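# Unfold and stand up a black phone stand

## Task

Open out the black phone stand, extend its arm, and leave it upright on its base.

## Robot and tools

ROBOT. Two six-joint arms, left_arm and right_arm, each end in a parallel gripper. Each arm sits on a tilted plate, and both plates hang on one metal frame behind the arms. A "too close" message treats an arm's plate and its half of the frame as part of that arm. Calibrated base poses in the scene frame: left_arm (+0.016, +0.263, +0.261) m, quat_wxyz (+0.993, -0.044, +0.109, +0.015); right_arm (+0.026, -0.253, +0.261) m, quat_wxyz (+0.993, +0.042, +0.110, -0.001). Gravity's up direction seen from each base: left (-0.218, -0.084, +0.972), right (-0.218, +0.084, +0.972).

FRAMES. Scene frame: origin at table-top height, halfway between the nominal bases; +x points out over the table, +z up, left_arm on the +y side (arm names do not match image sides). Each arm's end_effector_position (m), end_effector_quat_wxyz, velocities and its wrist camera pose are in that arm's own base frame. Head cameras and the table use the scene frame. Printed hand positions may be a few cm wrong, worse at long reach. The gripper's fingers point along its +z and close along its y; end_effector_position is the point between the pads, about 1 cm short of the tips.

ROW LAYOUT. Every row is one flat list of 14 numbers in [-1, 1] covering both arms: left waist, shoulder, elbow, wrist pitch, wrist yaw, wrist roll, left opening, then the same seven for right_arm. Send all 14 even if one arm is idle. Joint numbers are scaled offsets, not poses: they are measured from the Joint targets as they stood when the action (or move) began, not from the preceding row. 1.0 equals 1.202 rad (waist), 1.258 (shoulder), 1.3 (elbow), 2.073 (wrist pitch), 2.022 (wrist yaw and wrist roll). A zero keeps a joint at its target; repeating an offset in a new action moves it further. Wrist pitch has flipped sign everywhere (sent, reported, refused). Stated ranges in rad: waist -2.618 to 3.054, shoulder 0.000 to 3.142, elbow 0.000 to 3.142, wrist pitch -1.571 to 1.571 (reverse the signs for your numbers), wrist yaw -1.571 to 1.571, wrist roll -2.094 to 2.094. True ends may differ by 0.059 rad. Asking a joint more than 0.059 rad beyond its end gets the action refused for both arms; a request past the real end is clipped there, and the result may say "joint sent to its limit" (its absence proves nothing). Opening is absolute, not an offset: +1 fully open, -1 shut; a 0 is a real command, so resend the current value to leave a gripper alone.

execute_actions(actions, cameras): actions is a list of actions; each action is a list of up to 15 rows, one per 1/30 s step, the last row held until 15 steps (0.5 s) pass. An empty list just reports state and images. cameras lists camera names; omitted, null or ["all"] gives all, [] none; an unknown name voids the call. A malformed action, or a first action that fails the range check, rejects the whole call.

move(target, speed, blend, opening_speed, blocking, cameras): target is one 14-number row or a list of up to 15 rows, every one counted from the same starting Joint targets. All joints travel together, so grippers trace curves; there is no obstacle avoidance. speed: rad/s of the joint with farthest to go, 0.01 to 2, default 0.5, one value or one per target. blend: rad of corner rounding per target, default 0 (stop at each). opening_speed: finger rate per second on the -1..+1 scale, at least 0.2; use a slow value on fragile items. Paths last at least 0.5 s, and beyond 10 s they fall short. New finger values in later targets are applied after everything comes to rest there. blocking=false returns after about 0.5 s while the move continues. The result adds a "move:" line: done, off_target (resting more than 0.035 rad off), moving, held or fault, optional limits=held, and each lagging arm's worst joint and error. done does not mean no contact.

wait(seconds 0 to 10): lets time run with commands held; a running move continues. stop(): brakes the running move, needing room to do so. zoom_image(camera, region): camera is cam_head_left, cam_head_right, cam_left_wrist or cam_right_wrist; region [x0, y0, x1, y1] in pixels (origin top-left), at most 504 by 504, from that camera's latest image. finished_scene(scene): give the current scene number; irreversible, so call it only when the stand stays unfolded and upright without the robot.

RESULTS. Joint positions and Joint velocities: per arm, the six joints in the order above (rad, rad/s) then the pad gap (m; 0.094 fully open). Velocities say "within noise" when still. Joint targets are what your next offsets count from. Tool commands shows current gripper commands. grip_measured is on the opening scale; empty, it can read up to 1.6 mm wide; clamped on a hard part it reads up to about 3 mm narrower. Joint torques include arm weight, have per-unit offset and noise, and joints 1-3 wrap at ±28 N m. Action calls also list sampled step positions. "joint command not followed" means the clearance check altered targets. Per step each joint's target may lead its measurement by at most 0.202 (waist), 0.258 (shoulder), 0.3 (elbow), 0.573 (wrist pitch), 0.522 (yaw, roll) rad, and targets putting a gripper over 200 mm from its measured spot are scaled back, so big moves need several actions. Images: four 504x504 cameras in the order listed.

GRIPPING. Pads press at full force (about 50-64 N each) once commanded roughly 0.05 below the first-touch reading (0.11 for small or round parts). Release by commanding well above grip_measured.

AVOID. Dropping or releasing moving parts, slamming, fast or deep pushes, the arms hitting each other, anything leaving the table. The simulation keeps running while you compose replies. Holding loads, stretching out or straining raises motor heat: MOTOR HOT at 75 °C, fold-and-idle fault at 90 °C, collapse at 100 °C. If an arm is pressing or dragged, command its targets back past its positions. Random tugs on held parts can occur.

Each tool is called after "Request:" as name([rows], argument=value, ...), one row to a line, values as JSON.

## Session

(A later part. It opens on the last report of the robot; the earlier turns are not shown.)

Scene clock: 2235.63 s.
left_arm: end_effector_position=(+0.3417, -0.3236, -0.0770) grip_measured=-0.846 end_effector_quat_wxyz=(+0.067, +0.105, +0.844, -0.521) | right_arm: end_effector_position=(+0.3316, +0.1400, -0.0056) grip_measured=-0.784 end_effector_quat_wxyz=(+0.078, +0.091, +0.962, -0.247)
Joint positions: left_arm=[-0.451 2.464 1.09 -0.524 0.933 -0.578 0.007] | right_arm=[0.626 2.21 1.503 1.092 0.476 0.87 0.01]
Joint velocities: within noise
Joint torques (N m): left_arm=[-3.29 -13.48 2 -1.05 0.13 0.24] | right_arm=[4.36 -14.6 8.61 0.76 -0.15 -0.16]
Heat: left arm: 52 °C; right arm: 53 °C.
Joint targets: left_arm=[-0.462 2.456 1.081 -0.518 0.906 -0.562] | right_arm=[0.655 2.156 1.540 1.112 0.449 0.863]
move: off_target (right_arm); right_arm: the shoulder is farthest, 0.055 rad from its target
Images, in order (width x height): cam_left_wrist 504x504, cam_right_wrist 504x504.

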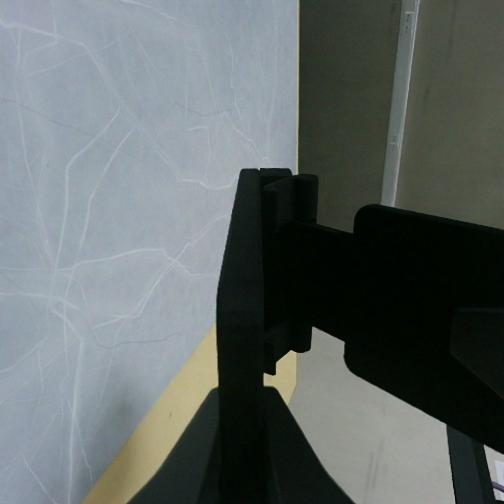

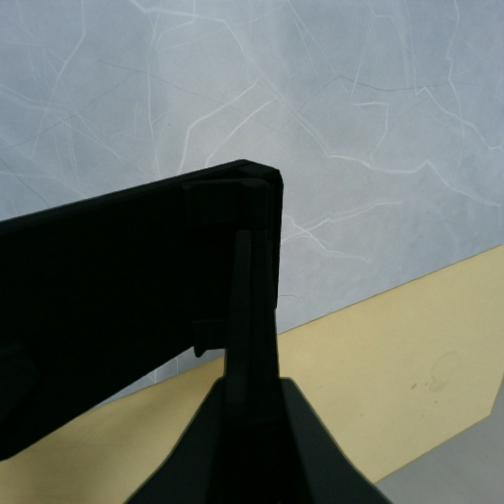

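Request:
move(target=[0,0,0,0,0,0,-0.95,-0.0449,0.0600,-0.0923,-0.0796,0.003,-0.0218,-0.95], speed=0.3, cameras=[])

Request:
move(target=[0,0,0,0,0,0,-0.95,0,0,0,0,0,0,-0.7], opening_speed=0.5, cameras=[])

Request:
move(target=[0,0,0,0,0,0,-0.95,0.004,-0.018,0.0230,0.0200,0,0.0025,-0.7], speed=0.2, cameras=["cam_right_wrist"])

Request:
zoom_image(camera="cam_right_wrist", region=[160, 200, 360, 500])

Scene clock: 2244.43 s.
left_arm: end_effector_position=(+0.3450, -0.3172, -0.0882) grip_measured=-0.846 end_effector_quat_wxyz=(+0.075, +0.092, +0.861, -0.495) | right_arm: end_effector_position=(+0.3366, +0.1396, -0.0233) grip_measured=-0.784 end_effector_quat_wxyz=(+0.087, +0.083, +0.967, -0.226)
Joint positions: left_arm=[-0.451 2.464 1.083 -0.501 0.868 -0.568 0.007] | right_arm=[0.61 2.21 1.44 0.972 0.461 0.821 0.01]
Joint velocities: within noise
Joint torques (N m): left_arm=[-3.14 -13.31 2.47 -1.28 0.77 0.08] | right_arm=[1.44 -8.83 3.3 0.24 0.11 -0.04]
Heat: left arm: 51 °C; right arm: 56 °C.
Joint targets: left_arm=[-0.462 2.456 1.081 -0.518 0.906 -0.562] | right_arm=[0.601 2.231 1.420 0.946 0.455 0.819]
move: off_target (left_arm); left_arm: the wrist yaw is farthest, 0.038 rad from its target
No camera images: "cameras" was empty.

Scene clock: 2245.20 s.
left_arm: end_effector_position=(+0.3448, -0.3174, -0.0878) grip_measured=-0.846 end_effector_quat_wxyz=(+0.075, +0.093, +0.860, -0.496) | right_arm: end_effector_position=(+0.3360, +0.1396, -0.0244) grip_measured=-0.703 end_effector_quat_wxyz=(+0.086, +0.083, +0.967, -0.225)
Joint positions: left_arm=[-0.451 2.464 1.083 -0.502 0.871 -0.568 0.007] | right_arm=[0.609 2.21 1.436 0.968 0.458 0.82 0.014]
Joint velocities: within noise
Joint torques (N m): left_arm=[-3.04 -13.41 2.58 -1.26 0.77 0.11] | right_arm=[1.36 -8.72 3.69 0.24 0.15 -0.03]
Heat: left arm: 51 °C; right arm: 56 °C.
Joint targets: left_arm=[-0.462 2.456 1.081 -0.518 0.906 -0.562] | right_arm=[0.601 2.231 1.420 0.947 0.455 0.819]
move: done
No camera images: "cameras" was empty.

Scene clock: 2246.00 s.
left_arm: end_effector_position=(+0.3445, -0.3175, -0.0876) grip_measured=-0.846 end_effector_quat_wxyz=(+0.074, +0.093, +0.860, -0.497) | right_arm: end_effector_position=(+0.3348, +0.1391, -0.0243) grip_measured=-0.703 end_effector_quat_wxyz=(+0.083, +0.082, +0.967, -0.226)
Joint positions: left_arm=[-0.451 2.464 1.083 -0.502 0.873 -0.568 0.007] | right_arm=[0.609 2.21 1.436 0.973 0.457 0.82 0.014]
Joint velocities: within noise
Joint torques (N m): left_arm=[-3 -13.52 2.45 -1.23 0.77 0.11] | right_arm=[1.66 -10.43 6.35 0.61 0.19 0.03]
Heat: left arm: 51 °C; right arm: 56 °C.
Joint targets: left_arm=[-0.462 2.456 1.081 -0.518 0.906 -0.562] | right_arm=[0.606 2.208 1.450 0.988 0.455 0.824]
move: done
Images, in order (width x height): cam_right_wrist 504x504.

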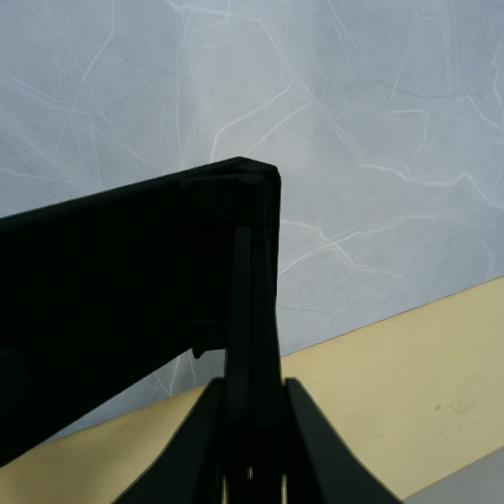

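Scaled by 1.680 from the camera's 504x504 image, which has a finer 720x720 frame.

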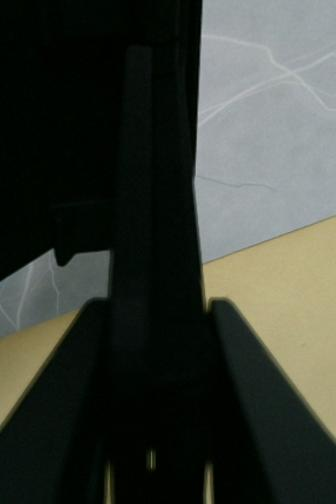

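Request:
move(target=[0,0,0,0,0,0,-0.95,0.0075,-0.0260,0.0190,0.0070,0,0.0025,-0.7], speed=0.15, cameras=["cam_right_wrist"])

Request:
zoom_image(camera="cam_right_wrist", region=[160, 200, 360, 500])

Scene clock: 2250.87 s.
left_arm: end_effector_position=(+0.3444, -0.3176, -0.0875) grip_measured=-0.846 end_effector_quat_wxyz=(+0.074, +0.093, +0.859, -0.497) | right_arm: end_effector_position=(+0.3376, +0.1411, -0.0195) grip_measured=-0.703 end_effector_quat_wxyz=(+0.085, +0.083, +0.967, -0.224)
Joint positions: left_arm=[-0.451 2.464 1.083 -0.502 0.873 -0.568 0.007] | right_arm=[0.609 2.207 1.454 0.988 0.456 0.82 0.014]
Joint velocities: within noise
Joint torques (N m): left_arm=[-3.36 -13.42 2.54 -1.25 0.77 0.12] | right_arm=[2.39 -12.9 6.94 0.6 0.17 0.08]
Heat: left arm: 50 °C; right arm: 56 °C.
Joint targets: left_arm=[-0.462 2.456 1.081 -0.518 0.906 -0.562] | right_arm=[0.615 2.176 1.474 1.003 0.455 0.829]
move: done
Images, in order (width x height): cam_right_wrist 504x504.

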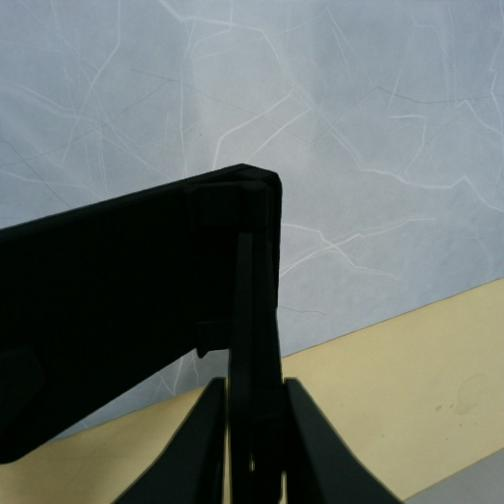

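Scaled by 1.680 from the camera's 504x504 image, which has a finer 720x720 frame.

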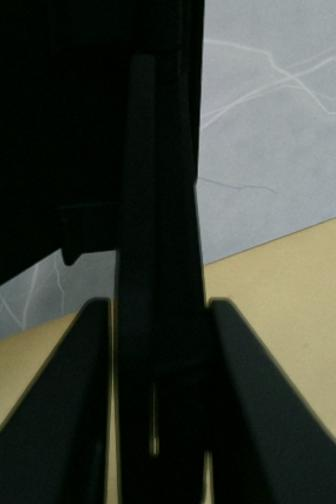

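Request:
move(target=[0,0,0,0,0,0,-0.95,0,0,0,0,0,0,-0.95], opening_speed=0.5, cameras=[])

Request:
move(target=[0,0,0,0,0,0,-0.95,0.0333,-0.0159,0.0508,0.0525,-0.003,0.0168,-0.95], speed=0.15, cameras=["cam_right_wrist","cam_left_wrist"])

Scene clock: 2256.70 s.
left_arm: end_effector_position=(+0.3443, -0.3176, -0.0875) grip_measured=-0.846 end_effector_quat_wxyz=(+0.074, +0.093, +0.859, -0.497) | right_arm: end_effector_position=(+0.3369, +0.1406, -0.0194) grip_measured=-0.786 end_effector_quat_wxyz=(+0.084, +0.083, +0.967, -0.225)
Joint positions: left_arm=[-0.451 2.464 1.083 -0.502 0.874 -0.568 0.007] | right_arm=[0.609 2.207 1.454 0.992 0.456 0.821 0.01]
Joint velocities: within noise
Joint torques (N m): left_arm=[-3.29 -13.29 2.51 -1.28 0.71 0.11] | right_arm=[2.51 -12.75 6.95 0.56 0.21 0.07]
Heat: left arm: 50 °C; right arm: 56 °C.
Joint targets: left_arm=[-0.462 2.456 1.081 -0.518 0.906 -0.562] | right_arm=[0.615 2.176 1.474 1.002 0.455 0.829]
move: done
No camera images: "cameras" was empty.

Scene clock: 2257.90 s.
left_arm: end_effector_position=(+0.3403, -0.3227, -0.0782) grip_measured=-0.846 end_effector_quat_wxyz=(+0.067, +0.105, +0.845, -0.520) | right_arm: end_effector_position=(+0.3313, +0.1416, -0.0051) grip_measured=-0.786 end_effector_quat_wxyz=(+0.078, +0.092, +0.962, -0.244)
Joint positions: left_arm=[-0.451 2.464 1.083 -0.529 0.931 -0.576 0.007] | right_arm=[0.627 2.207 1.503 1.09 0.471 0.871 0.01]
Joint velocities: within noise
Joint torques (N m): left_arm=[-2.99 -13.41 2.56 -1.02 0.19 0.16] | right_arm=[4.53 -14.39 8.57 0.74 -0.07 -0.11]
Heat: left arm: 50 °C; right arm: 56 °C.
Joint targets: left_arm=[-0.462 2.456 1.081 -0.518 0.906 -0.562] | right_arm=[0.655 2.156 1.541 1.111 0.449 0.863]
move: off_target (right_arm); right_arm: the shoulder is farthest, 0.051 rad from its target
Images, in order (width x height): cam_left_wrist 504x504, cam_right_wrist 504x504.

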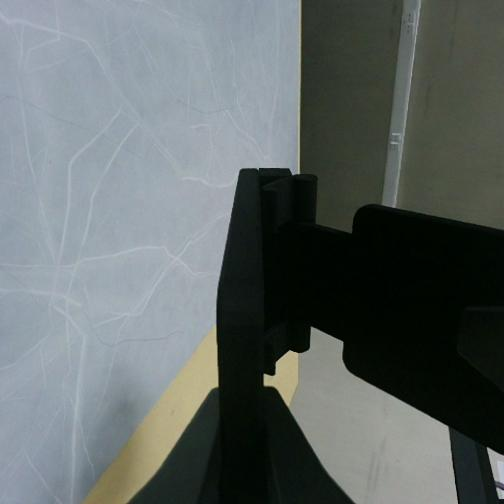

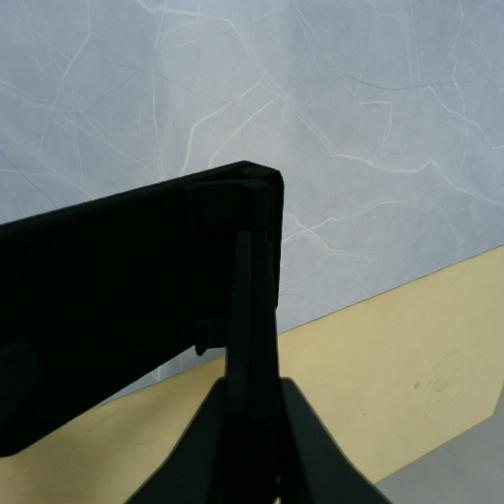

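Request:
move(target=[0,0,0,0,0,0,-0.95,0.0375,-0.0119,0.0862,0.0675,-0.0039,0.0197,-0.95], speed=0.15, cameras=["cam_right_wrist","cam_left_wrist"])

Scene clock: 2262.97 s.
left_arm: end_effector_position=(+0.3394, -0.3290, -0.0587) grip_measured=-0.847 end_effector_quat_wxyz=(+0.066, +0.119, +0.826, -0.546) | right_arm: end_effector_position=(+0.3279, +0.1437, +0.0220) grip_measured=-0.787 end_effector_quat_wxyz=(+0.076, +0.098, +0.955, -0.269)
Joint positions: left_arm=[-0.451 2.44 1.083 -0.555 0.991 -0.595 0.007] | right_arm=[0.65 2.207 1.596 1.245 0.498 0.928 0.01]
Joint velocities: within noise
Joint torques (N m): left_arm=[-3.1 -11.4 2.62 -0.79 -0.49 0.37] | right_arm=[6.34 -15.68 10.58 0.69 -0.45 -0.37]
Heat: left arm: 50 °C; right arm: 57 °C.
Joint targets: left_arm=[-0.462 2.456 1.081 -0.518 0.906 -0.562] | right_arm=[0.700 2.141 1.653 1.251 0.441 0.903]
move: off_target (left_arm, right_arm); left_arm: the wrist yaw is farthest, 0.085 rad from its target; right_arm: the shoulder is farthest, 0.066 rad from its target
Images, in order (width x height): cam_left_wrist 504x504, cam_right_wrist 504x504.

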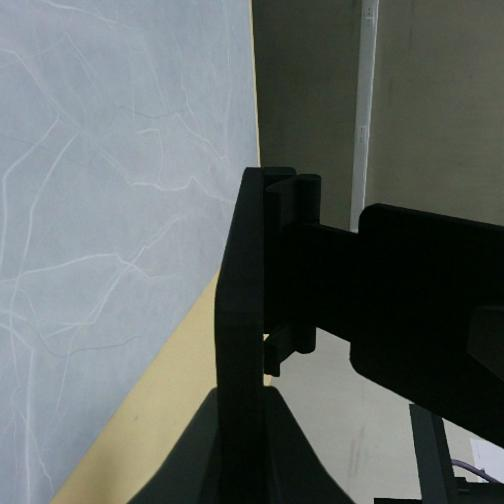

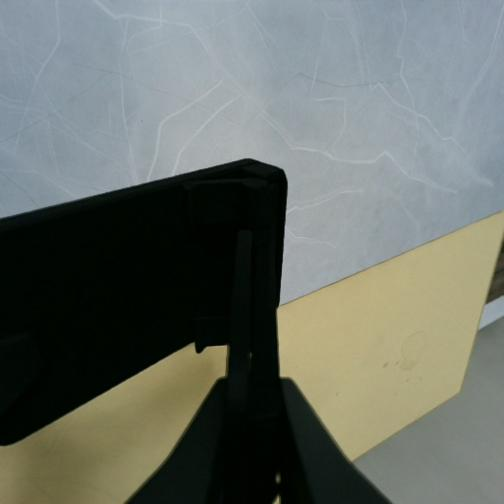

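Request:
zoom_image(camera="cam_right_wrist", region=[180, 330, 320, 500])

Request:
zoom_image(camera="cam_left_wrist", region=[240, 160, 400, 400])

Scaled by 2.965 from the camera's 504x504 image, which has a finer 720x720 frame.

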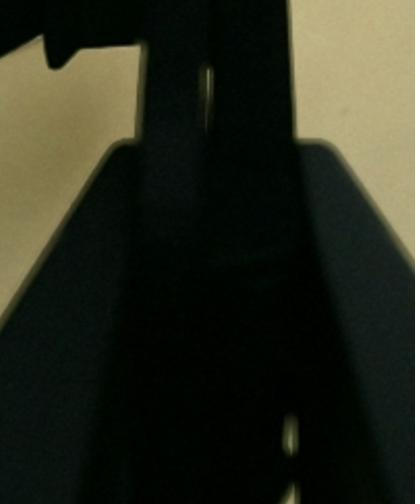

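Scaled by 2.100 from the camera's 504x504 image, which has a finer 720x720 frame.

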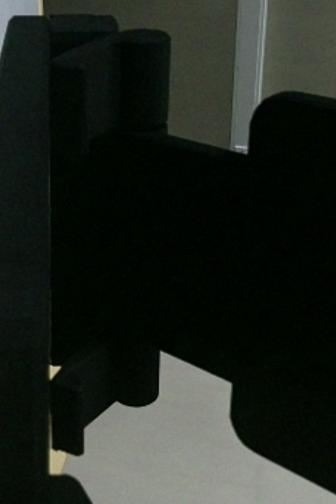

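Request:
move(target=[-0.0162,0.0938,0.06,-0.0289,-0.031,0,-0.95,0.0183,-0.016,0.0462,0.0381,0,0.005,-0.95], speed=0.1, cameras=["cam_right_wrist","cam_left_wrist"])

Scene clock: 2290.07 s.
left_arm: end_effector_position=(+0.3550, -0.3413, -0.0501) grip_measured=-0.847 end_effector_quat_wxyz=(+0.092, +0.148, +0.801, -0.573) | right_arm: end_effector_position=(+0.3374, +0.1403, +0.0379) grip_measured=-0.786 end_effector_quat_wxyz=(+0.101, +0.107, +0.947, -0.287)
Joint positions: left_arm=[-0.451 2.493 1.153 -0.644 1.036 -0.605 0.007] | right_arm=[0.651 2.207 1.642 1.291 0.556 0.958 0.01]
Joint velocities: within noise
Joint torques (N m): left_arm=[-5.01 -6.13 3.43 -0.64 -1.58 0.53] | right_arm=[8.02 -17.33 12.03 1.02 -1.15 -0.53]
Heat: left arm: 50 °C; right arm: 63 °C.
Joint targets: left_arm=[-0.482 2.574 1.159 -0.578 0.843 -0.562] | right_arm=[0.722 2.121 1.713 1.330 0.441 0.913]
move: off_target (left_arm, right_arm); left_arm: the wrist yaw is farthest, 0.193 rad from its target; right_arm: the wrist yaw is farthest, 0.115 rad from its target
Images, in order (width x height): cam_left_wrist 504x504, cam_right_wrist 504x504.

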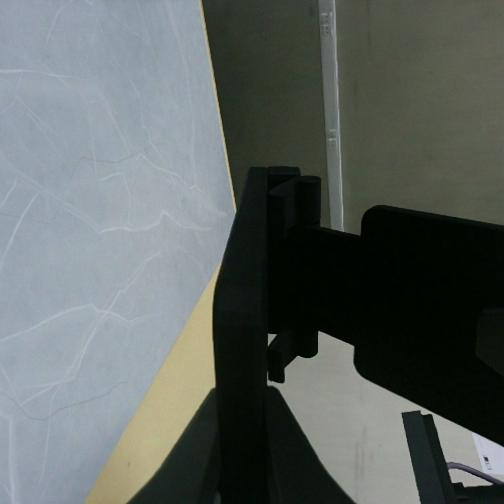

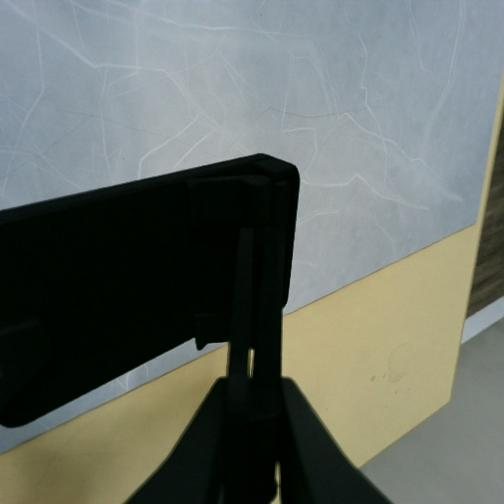

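Request:
move(target=[0.0162,-0.0938,-0.06,0.0289,0.031,0,-0.95,-0.0890,0.0437,-0.1838,-0.1582,0.0069,-0.0415,-0.95], speed=0.4, cameras=[])

Request:
move(target=[0,0,0,0,0,0,-0.95,0,0,0,0,0,0,-0.7], opening_speed=0.5, cameras=["cam_right_wrist","cam_left_wrist"])

Request:
zoom_image(camera="cam_right_wrist", region=[200, 200, 320, 500])

Scene clock: 2309.17 s.
left_arm: end_effector_position=(+0.3431, -0.3218, -0.0850) grip_measured=-0.846 end_effector_quat_wxyz=(+0.071, +0.100, +0.848, -0.515) | right_arm: end_effector_position=(+0.3353, +0.1397, -0.0113) grip_measured=-0.788 end_effector_quat_wxyz=(+0.080, +0.086, +0.965, -0.235)
Joint positions: left_arm=[-0.451 2.482 1.089 -0.543 0.913 -0.583 0.007] | right_arm=[0.613 2.207 1.483 1.045 0.464 0.839 0.01]
Joint velocities: within noise
Joint torques (N m): left_arm=[-3.12 -15.13 1.98 -0.9 0.34 0.27] | right_arm=[2.18 -12.74 4.48 0.09 0.05 -0.15]
Heat: left arm: 48 °C; right arm: 67 °C.
Joint targets: left_arm=[-0.462 2.456 1.081 -0.518 0.906 -0.562] | right_arm=[0.615 2.176 1.474 1.002 0.455 0.829]
move: off_target (right_arm); right_arm: the wrist pitch is farthest, 0.043 rad from its target
No camera images: "cameras" was empty.

Scene clock: 2310.17 s.
left_arm: end_effector_position=(+0.3443, -0.3196, -0.0889) grip_measured=-0.846 end_effector_quat_wxyz=(+0.073, +0.096, +0.855, -0.505) | right_arm: end_effector_position=(+0.3380, +0.1421, -0.0122) grip_measured=-0.703 end_effector_quat_wxyz=(+0.084, +0.086, +0.966, -0.229)
Joint positions: left_arm=[-0.451 2.481 1.089 -0.526 0.889 -0.575 0.007] | right_arm=[0.613 2.206 1.483 1.029 0.461 0.833 0.014]
Joint velocities: within noise
Joint torques (N m): left_arm=[-3 -15.05 2.02 -1.08 0.54 0.17] | right_arm=[2.18 -12.78 4.38 0.22 0.1 -0.09]
Heat: left arm: 48 °C; right arm: 67 °C.
Joint targets: left_arm=[-0.462 2.456 1.081 -0.518 0.906 -0.562] | right_arm=[0.615 2.176 1.474 1.002 0.455 0.829]
move: done
Images, in order (width x height): cam_left_wrist 504x504, cam_right_wrist 504x504.

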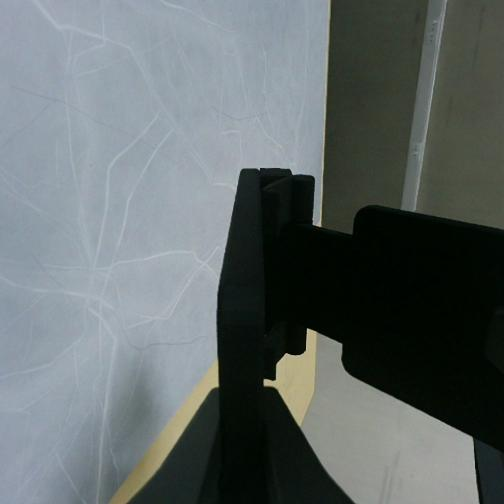

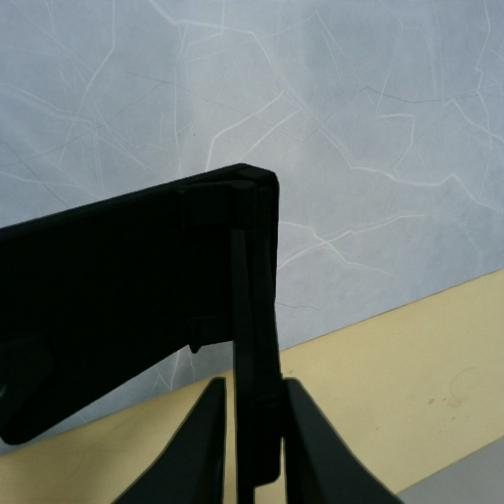

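Scaled by 1.680 from the camera's 504x504 image, which has a finer 720x720 frame.

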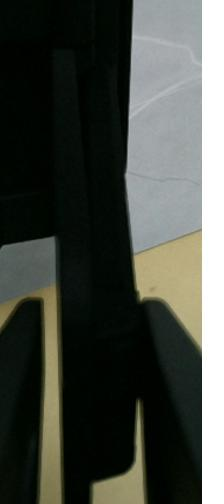

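Request:
move(target=[0,0,0,0,0,0,-0.95,0,0.010,-0.012,-0.004,0,0,-0.7], speed=0.2, cameras=[])

Request:
move(target=[0,0,0,0,0,0,-0.95,0,0,0,0,0,0,-0.95], opening_speed=0.8, cameras=[])

Request:
move(target=[0,0,0,0,0,0,-0.95,0.0708,-0.0378,0.1570,0.1200,-0.0069,0.0365,-0.95], speed=0.2, cameras=["cam_right_wrist","cam_left_wrist"])

Scene clock: 2319.27 s.
left_arm: end_effector_position=(+0.3441, -0.3191, -0.0898) grip_measured=-0.846 end_effector_quat_wxyz=(+0.072, +0.095, +0.856, -0.503) | right_arm: end_effector_position=(+0.3376, +0.1418, -0.0142) grip_measured=-0.703 end_effector_quat_wxyz=(+0.085, +0.086, +0.966, -0.228)
Joint positions: left_arm=[-0.451 2.481 1.089 -0.521 0.886 -0.574 0.007] | right_arm=[0.613 2.206 1.474 1.019 0.46 0.833 0.014]
Joint velocities: within noise
Joint torques (N m): left_arm=[-3.25 -15.04 1.91 -1.05 0.66 0.11] | right_arm=[2.24 -11.85 3.96 0.27 0.13 -0.04]
Heat: left arm: 49 °C; right arm: 63 °C.
Joint targets: left_arm=[-0.462 2.456 1.081 -0.518 0.906 -0.562] | right_arm=[0.615 2.188 1.458 0.994 0.455 0.829]
move: done
No camera images: "cameras" was empty.

Scene clock: 2319.80 s.
left_arm: end_effector_position=(+0.3434, -0.3186, -0.0907) grip_measured=-0.846 end_effector_quat_wxyz=(+0.071, +0.094, +0.857, -0.502) | right_arm: end_effector_position=(+0.3372, +0.1415, -0.0144) grip_measured=-0.802 end_effector_quat_wxyz=(+0.084, +0.086, +0.966, -0.229)
Joint positions: left_arm=[-0.451 2.481 1.088 -0.518 0.885 -0.573 0.007] | right_arm=[0.613 2.206 1.473 1.019 0.46 0.832 0.009]
Joint velocities: within noise
Joint torques (N m): left_arm=[-3.15 -14.8 2.11 -1.08 0.6 0.13] | right_arm=[2.22 -11.78 3.97 0.22 0.11 -0.09]
Heat: left arm: 49 °C; right arm: 63 °C.
Joint targets: left_arm=[-0.462 2.456 1.081 -0.518 0.906 -0.562] | right_arm=[0.615 2.188 1.458 0.994 0.455 0.829]
move: done
No camera images: "cameras" was empty.

Scene clock: 2321.53 s.
left_arm: end_effector_position=(+0.3406, -0.3285, -0.0620) grip_measured=-0.846 end_effector_quat_wxyz=(+0.067, +0.118, +0.829, -0.542) | right_arm: end_effector_position=(+0.3302, +0.1466, +0.0241) grip_measured=-0.802 end_effector_quat_wxyz=(+0.078, +0.095, +0.956, -0.265)
Joint positions: left_arm=[-0.451 2.447 1.088 -0.55 0.981 -0.589 0.007] | right_arm=[0.651 2.206 1.608 1.246 0.495 0.92 0.009]
Joint velocities: within noise
Joint torques (N m): left_arm=[-3.11 -12.01 2.26 -0.83 -0.33 0.28] | right_arm=[6.19 -15.61 10.36 0.55 -0.4 -0.23]
Heat: left arm: 49 °C; right arm: 63 °C.
Joint targets: left_arm=[-0.462 2.456 1.081 -0.518 0.906 -0.562] | right_arm=[0.700 2.141 1.662 1.243 0.441 0.903]
move: off_target (left_arm, right_arm); left_arm: the wrist yaw is farthest, 0.075 rad from its target; right_arm: the shoulder is farthest, 0.066 rad from its target
Images, in order (width x height): cam_left_wrist 504x504, cam_right_wrist 504x504.

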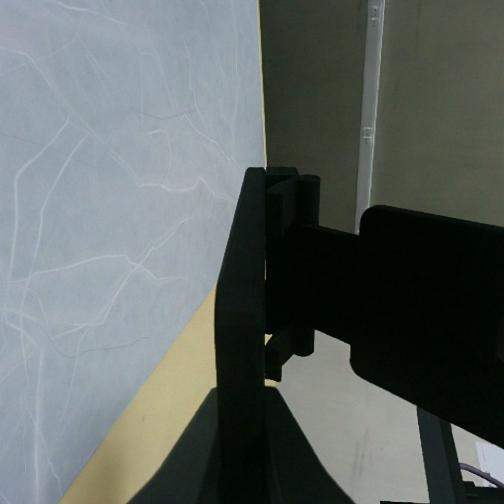

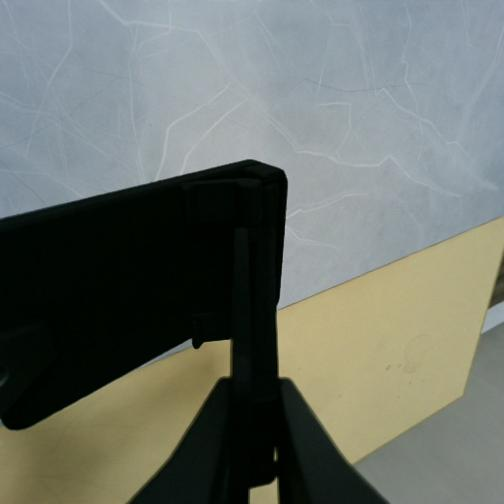

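Request:
move(target=[0,0,0,0,0,0,-0.95,-0.0707,0.0374,-0.1569,-0.1201,0.0069,-0.0366,-0.95], speed=0.4, cameras=[])

Request:
move(target=[0,0,0,0,0,0,-0.95,0,0,0,0,0,0,-0.5], opening_speed=1, cameras=[])

Request:
move([
  [0,0,0,0,0,0,-0.95,0.0433,0.0095,0.1323,0.1211,0.0173,0.0549,-0.5],
  [0,0,0,0,0,0,-0.95,-0.0957,-0.3482,-0.1985,-0.2865,-0.3734,-0.3111,-0.5],
  [0,0,0,0,0,0,-0.95,-0.4285,-0.2289,-0.6292,-0.8172,-0.9100,-0.7938,-0.5],
], speed=0.7, blend=0.05, cameras=["cam_right_wrist","cam_head_right"])

Scene clock: 2365.47 s.
left_arm: end_effector_position=(+0.3462, -0.3164, -0.0838) grip_measured=-0.846 end_effector_quat_wxyz=(+0.077, +0.091, +0.862, -0.494) | right_arm: end_effector_position=(+0.3389, +0.1436, -0.0105) grip_measured=-0.803 end_effector_quat_wxyz=(+0.092, +0.084, +0.965, -0.231)
Joint positions: left_arm=[-0.45 2.447 1.079 -0.487 0.863 -0.568 0.007] | right_arm=[0.62 2.202 1.48 1.024 0.473 0.835 0.009]
Joint velocities: within noise
Joint torques (N m): left_arm=[-3.26 -11.88 2.81 -1.44 0.89 0.12] | right_arm=[1.61 -11.56 3.69 0.16 -0.02 -0.11]
Heat: left arm: 49 °C; right arm: 64 °C.
Joint targets: left_arm=[-0.462 2.456 1.081 -0.518 0.906 -0.562] | right_arm=[0.615 2.187 1.458 0.994 0.455 0.829]
move: off_target (left_arm); left_arm: the wrist yaw is farthest, 0.043 rad from its target
No camera images: "cameras" was empty.

Scene clock: 2366.23 s.
left_arm: end_effector_position=(+0.3464, -0.3177, -0.0815) grip_measured=-0.846 end_effector_quat_wxyz=(+0.079, +0.095, +0.858, -0.498) | right_arm: end_effector_position=(+0.3379, +0.1457, -0.0131) grip_measured=-0.503 end_effector_quat_wxyz=(+0.088, +0.084, +0.967, -0.223)
Joint positions: left_arm=[-0.45 2.447 1.079 -0.498 0.873 -0.567 0.007] | right_arm=[0.62 2.202 1.474 1.013 0.457 0.833 0.023]
Joint velocities: within noise
Joint torques (N m): left_arm=[-3.1 -11.66 2.74 -1.31 0.79 0.07] | right_arm=[1.72 -11.3 3.73 0.24 0.17 -0.07]
Heat: left arm: 49 °C; right arm: 64 °C.
Joint targets: left_arm=[-0.462 2.456 1.081 -0.518 0.906 -0.562] | right_arm=[0.615 2.187 1.458 0.994 0.455 0.829]
move: done
No camera images: "cameras" was empty.

Scene clock: 2370.30 s.
left_arm: end_effector_position=(+0.3464, -0.3178, -0.0813) grip_measured=-0.846 end_effector_quat_wxyz=(+0.079, +0.095, +0.858, -0.499) | right_arm: end_effector_position=(+0.3113, +0.2094, +0.1070) grip_measured=-0.503 end_effector_quat_wxyz=(+0.544, -0.570, +0.476, +0.390)
Joint positions: left_arm=[-0.45 2.447 1.079 -0.499 0.873 -0.567 0.007] | right_arm=[0.106 1.875 0.653 -0.697 -1.364 -0.769 0.023]
Joint velocities: within noise
Joint torques (N m): left_arm=[-3.4 -12 2.78 -1.31 0.76 0.09] | right_arm=[0.51 -5.98 2.93 -1.05 -0.7 -0.11]
Heat: left arm: 49 °C; right arm: 62 °C.
Joint targets: left_arm=[-0.462 2.456 1.081 -0.518 0.906 -0.562] | right_arm=[0.100 1.900 0.640 -0.700 -1.385 -0.776]
move: done
Images, in order (width x height): cam_head_right 504x504, cam_right_wrist 504x504.

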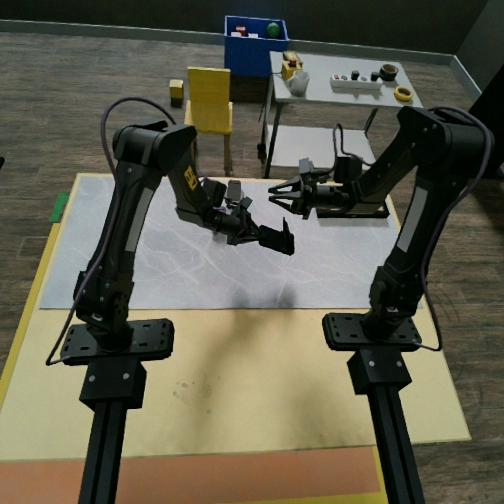

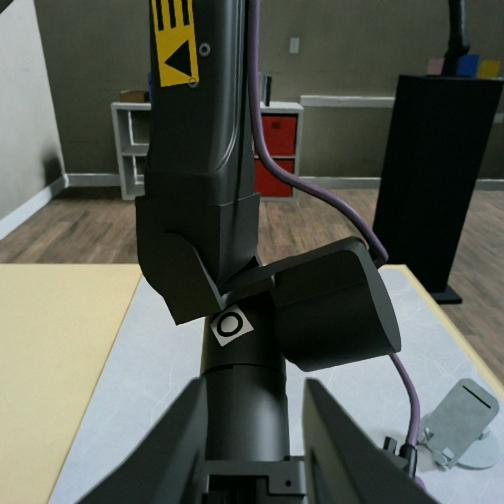

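Request:
move(target=[0.3037,0.1121,0.0523,0.1592,0.2705,0.2334,-0.95,0,0,0,0,0,0,1.0], speed=0.3, cameras=["cam_right_wrist","cam_head_right","cam_left_wrist"])

Scene clock: 2375.83 s.
left_arm: end_effector_position=(+0.3486, -0.2105, -0.0668) grip_measured=-0.847 end_effector_quat_wxyz=(+0.063, +0.108, +0.751, -0.649) | right_arm: end_effector_position=(+0.3112, +0.2094, +0.1072) grip_measured=+0.997 end_effector_quat_wxyz=(+0.545, -0.570, +0.475, +0.390)
Joint positions: left_arm=[-0.099 2.573 1.138 -0.201 1.411 -0.103 0.007] | right_arm=[0.106 1.875 0.653 -0.698 -1.365 -0.77 0.094]
Joint velocities: within noise
Joint torques (N m): left_arm=[-1.35 -10.11 2.32 -0.25 1.01 0.14] | right_arm=[0.53 -5.87 3.08 -1.07 -0.7 -0.09]
Heat: left arm: 49 °C; right arm: 59 °C.
Joint targets: left_arm=[-0.097 2.597 1.149 -0.188 1.453 -0.090] | right_arm=[0.100 1.900 0.640 -0.700 -1.385 -0.776]
move: off_target (left_arm); left_arm: the wrist yaw is farthest, 0.042 rad from its target
Images, in order (width x height): cam_head_right 504x504, cam_left_wrist 504x504, cam_right_wrist 504x504.

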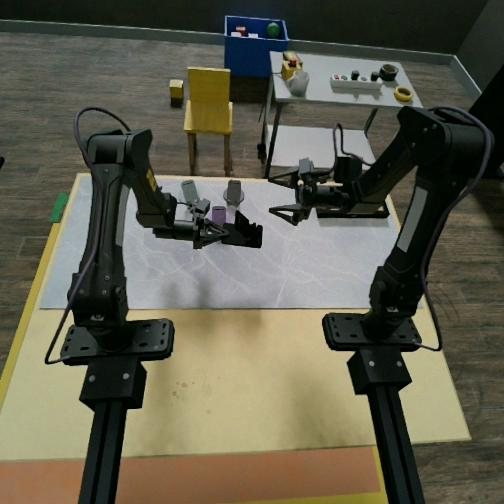

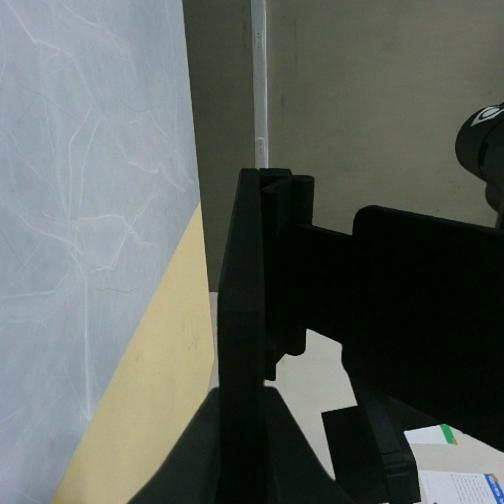

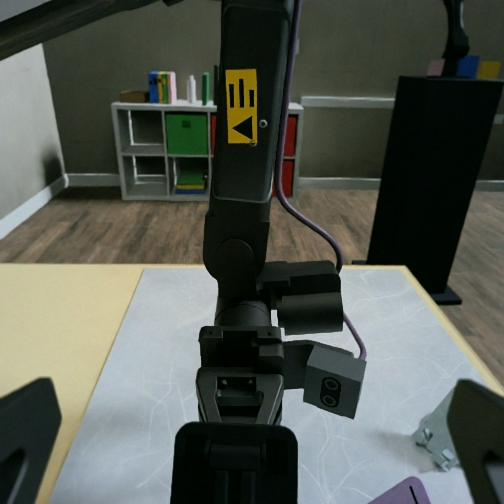

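Request:
move(target=[0,0,0,0,0,0,-0.95,-0.0316,0.3617,0.1015,-0.1056,-0.0173,-0.0564,1.0], speed=0.3, cameras=["cam_right_wrist"])

Request:
zoom_image(camera="cam_right_wrist", region=[50, 150, 450, 504])

Scene clock: 2384.37 s.
left_arm: end_effector_position=(+0.3485, -0.2105, -0.0666) grip_measured=-0.847 end_effector_quat_wxyz=(+0.063, +0.108, +0.750, -0.649) | right_arm: end_effector_position=(+0.3300, +0.1999, +0.0052) grip_measured=+0.997 end_effector_quat_wxyz=(+0.541, -0.569, +0.478, +0.395)
Joint positions: left_arm=[-0.099 2.573 1.138 -0.2 1.412 -0.102 0.007] | right_arm=[0.069 2.327 0.762 -0.915 -1.398 -0.883 0.094]
Joint velocities: within noise
Joint torques (N m): left_arm=[-1.03 -9.94 2.43 -0.28 0.99 0.14] | right_arm=[0.34 -6.71 2.51 -0.94 -0.76 -0.14]
Heat: left arm: 49 °C; right arm: 56 °C.
Joint targets: left_arm=[-0.097 2.597 1.149 -0.188 1.453 -0.090] | right_arm=[0.062 2.354 0.772 -0.919 -1.420 -0.890]
move: off_target (left_arm); left_arm: the wrist yaw is farthest, 0.041 rad from its target
Images, in order (width x height): cam_right_wrist 504x504.

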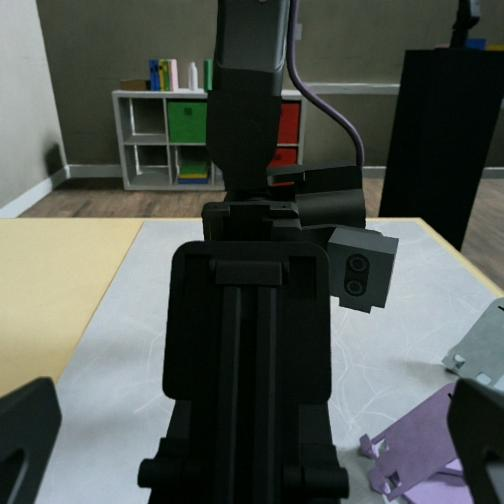

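Scaled by 1.260 from the camera's 504x504 image, which has a finer 720x720 frame.

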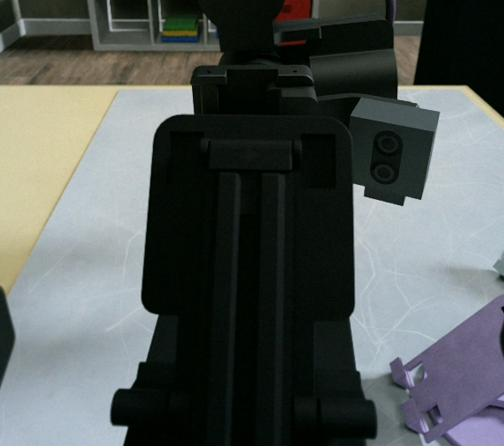

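Request:
move(target=[0,0,0,0,0,0,-0.95,-0.0075,0.1852,0.0877,-0.0400,-0.004,-0.0168,1.0], speed=0.2, cameras=["cam_right_wrist","cam_left_wrist"])

Request:
zoom_image(camera="cam_right_wrist", region=[50, 150, 450, 504])

Scene clock: 2411.20 s.
left_arm: end_effector_position=(+0.3484, -0.2105, -0.0666) grip_measured=-0.847 end_effector_quat_wxyz=(+0.063, +0.108, +0.750, -0.649) | right_arm: end_effector_position=(+0.3397, +0.1977, -0.0483) grip_measured=+0.997 end_effector_quat_wxyz=(+0.541, -0.569, +0.477, +0.394)
Joint positions: left_arm=[-0.099 2.573 1.138 -0.2 1.412 -0.102 0.007] | right_arm=[0.06 2.557 0.879 -0.998 -1.406 -0.917 0.094]
Joint velocities: within noise
Joint torques (N m): left_arm=[-1.21 -10.04 2.25 -0.26 0.94 0.11] | right_arm=[0.57 -6.97 1.47 -0.95 -0.81 -0.1]
Heat: left arm: 50 °C; right arm: 54 °C.
Joint targets: left_arm=[-0.097 2.597 1.149 -0.188 1.453 -0.090] | right_arm=[0.053 2.587 0.886 -1.002 -1.428 -0.924]
move: off_target (left_arm); left_arm: the wrist yaw is farthest, 0.041 rad from its target
Images, in order (width x height): cam_left_wrist 504x504, cam_right_wrist 504x504.

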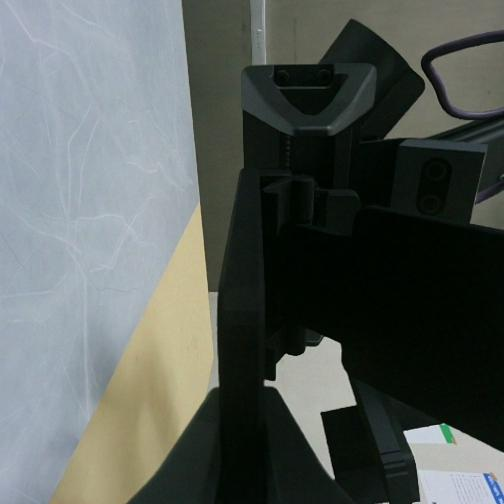

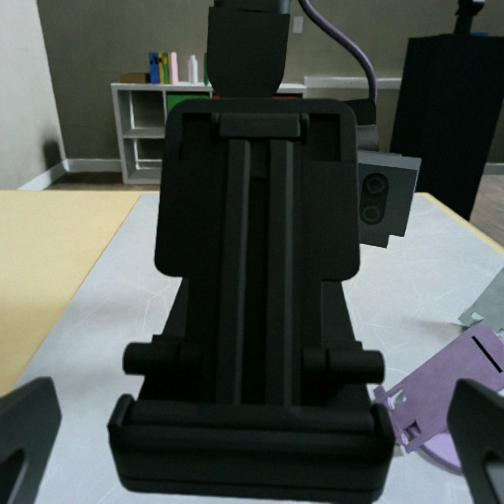

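Scaled by 1.260 from the camera's 504x504 image, which has a finer 720x720 frame.

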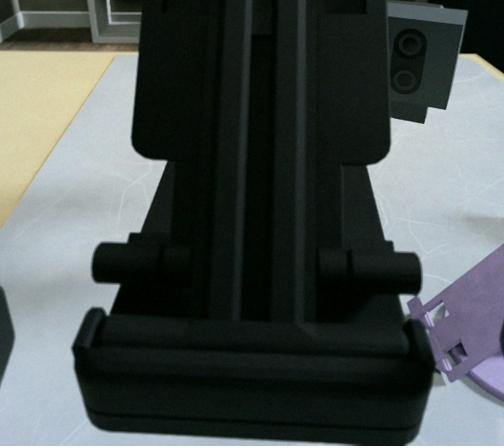

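Request:
move([
  [0,0,0,0,0,0,-0.95,-0.0033,0.0612,0.0446,-0.0077,-0.0015,-0.002,1.0],
  [0,0,0,0,0,0,-0.95,0.0440,0.0900,0.0520,-0.0820,0.0240,0.0650,1.0],
], speed=0.2, cameras=["cam_right_wrist"])

Scene clock: 2431.10 s.
left_arm: end_effector_position=(+0.3484, -0.2105, -0.0666) grip_measured=-0.847 end_effector_quat_wxyz=(+0.062, +0.107, +0.750, -0.649) | right_arm: end_effector_position=(+0.3478, +0.2110, -0.0666) grip_measured=+0.997 end_effector_quat_wxyz=(+0.545, -0.572, +0.472, +0.392)
Joint positions: left_arm=[-0.099 2.573 1.138 -0.2 1.412 -0.102 0.007] | right_arm=[0.098 2.668 0.948 -1.169 -1.379 -0.8 0.094]
Joint velocities: within noise
Joint torques (N m): left_arm=[-1.16 -9.96 2.43 -0.28 0.97 0.17] | right_arm=[1.88 -6.98 1.33 -1.05 -0.49 0.06]
Heat: left arm: 50 °C; right arm: 54 °C.
Joint targets: left_arm=[-0.097 2.597 1.149 -0.188 1.453 -0.090] | right_arm=[0.106 2.701 0.954 -1.172 -1.380 -0.793]
move: off_target (left_arm); left_arm: the wrist yaw is farthest, 0.041 rad from its target
Images, in order (width x height): cam_right_wrist 504x504.

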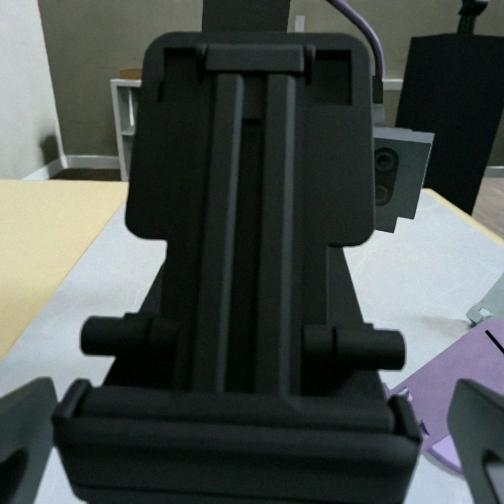

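Request:
move(target=[0,0,0,0,0,0,-0.95,0.0449,0.0254,0,-0.0724,0.0252,0.0658,1.0], speed=0.15, cameras=["cam_right_wrist"])

Scene clock: 2440.50 s.
left_arm: end_effector_position=(+0.3484, -0.2105, -0.0666) grip_measured=-0.847 end_effector_quat_wxyz=(+0.062, +0.107, +0.750, -0.649) | right_arm: end_effector_position=(+0.3456, +0.2288, -0.0676) grip_measured=+0.997 end_effector_quat_wxyz=(+0.543, -0.569, +0.476, +0.394)
Joint positions: left_arm=[-0.099 2.573 1.138 -0.2 1.412 -0.102 0.007] | right_arm=[0.151 2.7 0.948 -1.319 -1.33 -0.667 0.094]
Joint velocities: within noise
Joint torques (N m): left_arm=[-1.2 -9.96 2.47 -0.22 0.97 0.12] | right_arm=[2 -6.84 1.18 -1.14 -0.38 0.03]
Heat: left arm: 50 °C; right arm: 53 °C.
Joint targets: left_arm=[-0.097 2.597 1.149 -0.188 1.453 -0.090] | right_arm=[0.160 2.733 0.954 -1.322 -1.329 -0.660]
move: off_target (left_arm); left_arm: the wrist yaw is farthest, 0.041 rad from its target
Images, in order (width x height): cam_right_wrist 504x504.

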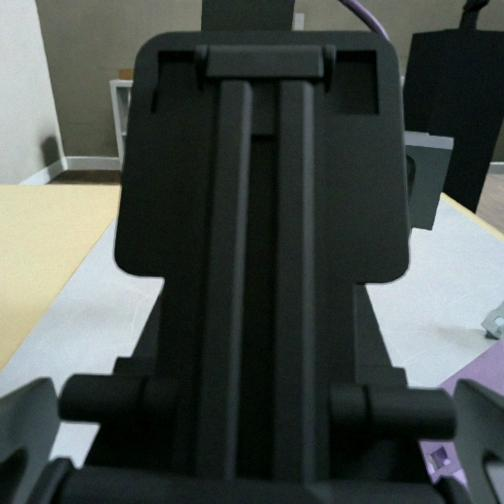

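Request:
move(target=[0,0,0,0,0,0,-0.95,0,0,0,0,0,0,0.25], opening_speed=0.6, cameras=["cam_right_wrist"])

Scene clock: 2445.97 s.
left_arm: end_effector_position=(+0.3484, -0.2105, -0.0666) grip_measured=-0.847 end_effector_quat_wxyz=(+0.062, +0.107, +0.750, -0.649) | right_arm: end_effector_position=(+0.3458, +0.2288, -0.0675) grip_measured=+0.503 end_effector_quat_wxyz=(+0.543, -0.569, +0.476, +0.394)
Joint positions: left_arm=[-0.099 2.573 1.138 -0.2 1.412 -0.102 0.007] | right_arm=[0.151 2.7 0.948 -1.321 -1.328 -0.666 0.071]
Joint velocities: within noise
Joint torques (N m): left_arm=[-1.14 -10.1 2.35 -0.29 0.98 0.11] | right_arm=[1.96 -6.95 1.24 -1.15 -0.4 0.03]
Heat: left arm: 50 °C; right arm: 53 °C.
Joint targets: left_arm=[-0.097 2.597 1.149 -0.188 1.453 -0.090] | right_arm=[0.160 2.733 0.954 -1.322 -1.328 -0.660]
move: off_target (left_arm); left_arm: the wrist yaw is farthest, 0.041 rad from its target
Images, in order (width x height): cam_right_wrist 504x504.

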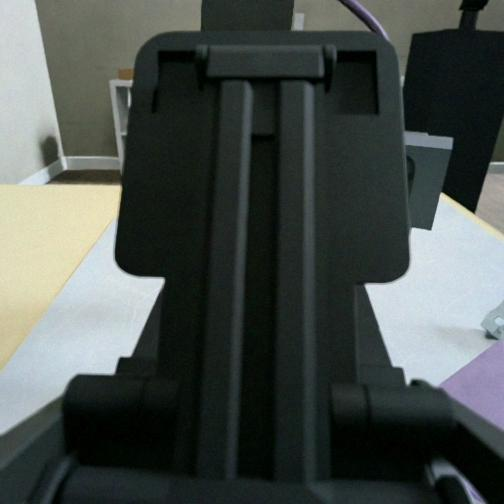

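Request:
move(target=[0,0,0,0,0,0,-0.6,0,0,0,0,0,0,0.25], opening_speed=0.5, cameras=["cam_left_wrist"])

Request:
move([
  [0.0341,-0.0008,0.0431,0.1269,-0.0015,0.1019,-0.6,0,0,0,0,0,0,0.25],
  [0.0632,0.0175,0.1046,0.2672,-0.001,0.2181,-0.6,0,0,0,0,0,0,0.25],
], speed=0.2, blend=0.02, cameras=["cam_left_wrist","cam_right_wrist"])

Scene clock: 2483.93 s.
left_arm: end_effector_position=(+0.3474, -0.2108, -0.0638) grip_measured=-0.602 end_effector_quat_wxyz=(+0.061, +0.109, +0.745, -0.656) | right_arm: end_effector_position=(+0.3472, +0.2286, -0.0681) grip_measured=+0.502 end_effector_quat_wxyz=(+0.544, -0.568, +0.479, +0.391)
Joint positions: left_arm=[-0.099 2.573 1.138 -0.2 1.429 -0.102 0.019] | right_arm=[0.151 2.7 0.948 -1.321 -1.32 -0.666 0.071]
Joint velocities: within noise
Joint torques (N m): left_arm=[-1.1 -10.07 2.3 -0.27 0.8 0.13] | right_arm=[2.04 -6.9 1.17 -1.14 -0.52 0.05]
Heat: left arm: 50 °C; right arm: 49 °C.
Joint targets: left_arm=[-0.097 2.597 1.149 -0.188 1.453 -0.090] | right_arm=[0.160 2.733 0.954 -1.322 -1.329 -0.660]
move: done
Images, in order (width x height): cam_left_wrist 504x504.

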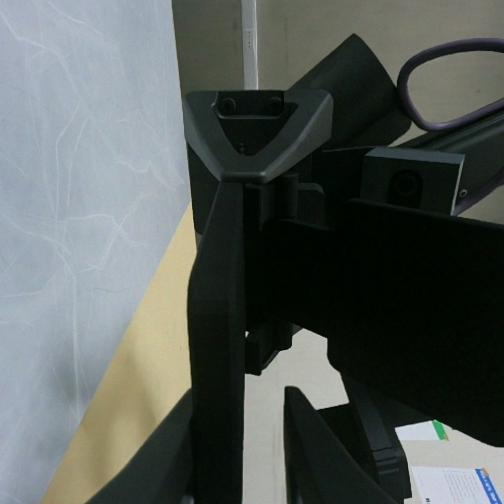

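Scene clock: 2487.33 s.
left_arm: end_effector_position=(+0.3498, -0.1855, -0.0599) grip_measured=-0.602 end_effector_quat_wxyz=(+0.063, +0.105, +0.748, -0.653) | right_arm: end_effector_position=(+0.3473, +0.2286, -0.0682) grip_measured=+0.502 end_effector_quat_wxyz=(+0.544, -0.568, +0.479, +0.390)
Joint positions: left_arm=[-0.029 2.591 1.275 0.356 1.43 0.338 0.019] | right_arm=[0.151 2.7 0.948 -1.321 -1.319 -0.666 0.071]
Joint velocities: within noise
Joint torques (N m): left_arm=[-0.64 -10.04 2.43 0.33 0.7 0.19] | right_arm=[2.03 -6.84 1.14 -1.11 -0.53 0.04]
Heat: left arm: 50 °C; right arm: 49 °C.
Joint targets: left_arm=[-0.021 2.619 1.285 0.366 1.451 0.350] | right_arm=[0.160 2.733 0.954 -1.322 -1.329 -0.660]
move: done
Images, in order (width x height): cam_left_wrist 504x504, cam_right_wrist 504x504.

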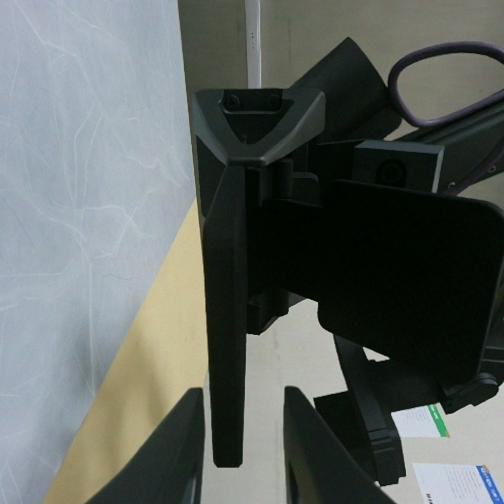

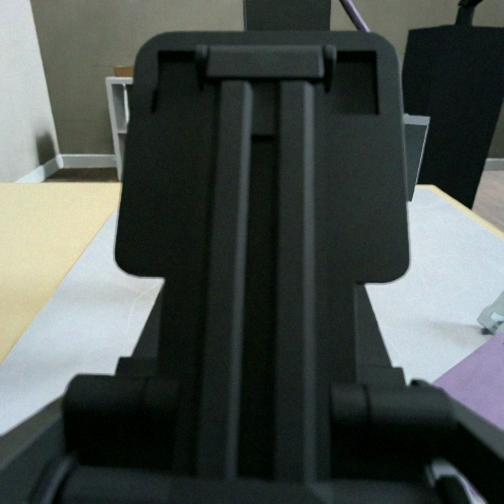

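Request:
move([
  [0,-0.2782,0,0.1688,0,0,-0.5,0,0,0,0,0,0,0.25],
  [-0.2404,-0.7925,-0.1577,0.1717,-0.5178,-0.2972,-0.5,0,0,0,0,0,0,0.25],
], speed=0.6, blend=0.05, cameras=["cam_left_wrist","cam_right_wrist"])

Request:
zoom_image(camera="cam_left_wrist", region=[100, 100, 450, 450])

Scene clock: 2507.20 s.
left_arm: end_effector_position=(+0.3141, -0.1698, +0.0825) grip_measured=-0.502 end_effector_quat_wxyz=(+0.092, +0.056, +0.967, -0.233) | right_arm: end_effector_position=(+0.3473, +0.2286, -0.0682) grip_measured=+0.502 end_effector_quat_wxyz=(+0.544, -0.568, +0.479, +0.390)
Joint positions: left_arm=[-0.3 1.641 1.092 0.711 0.406 -0.248 0.023] | right_arm=[0.151 2.7 0.948 -1.321 -1.319 -0.666 0.071]
Joint velocities: within noise
Joint torques (N m): left_arm=[-2.18 -11.02 4.03 -0.34 0.29 -0.05] | right_arm=[2.07 -6.84 1.09 -1.16 -0.5 0.03]
Heat: left arm: 51 °C; right arm: 49 °C.
Joint targets: left_arm=[-0.310 1.622 1.080 0.722 0.404 -0.250] | right_arm=[0.160 2.733 0.954 -1.322 -1.329 -0.660]
move: done
Images, in order (width x height): cam_left_wrist 504x504, cam_right_wrist 504x504.

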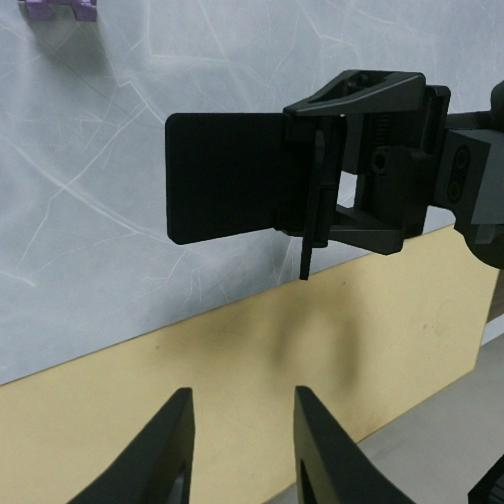

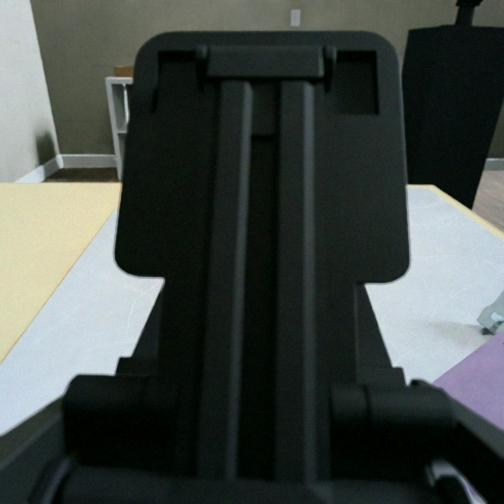

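Scaled by 1.440 from the camera's 504x504 image, which has a finer 720x720 frame.

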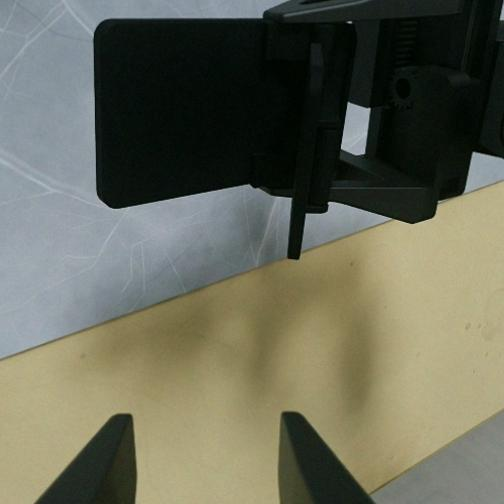

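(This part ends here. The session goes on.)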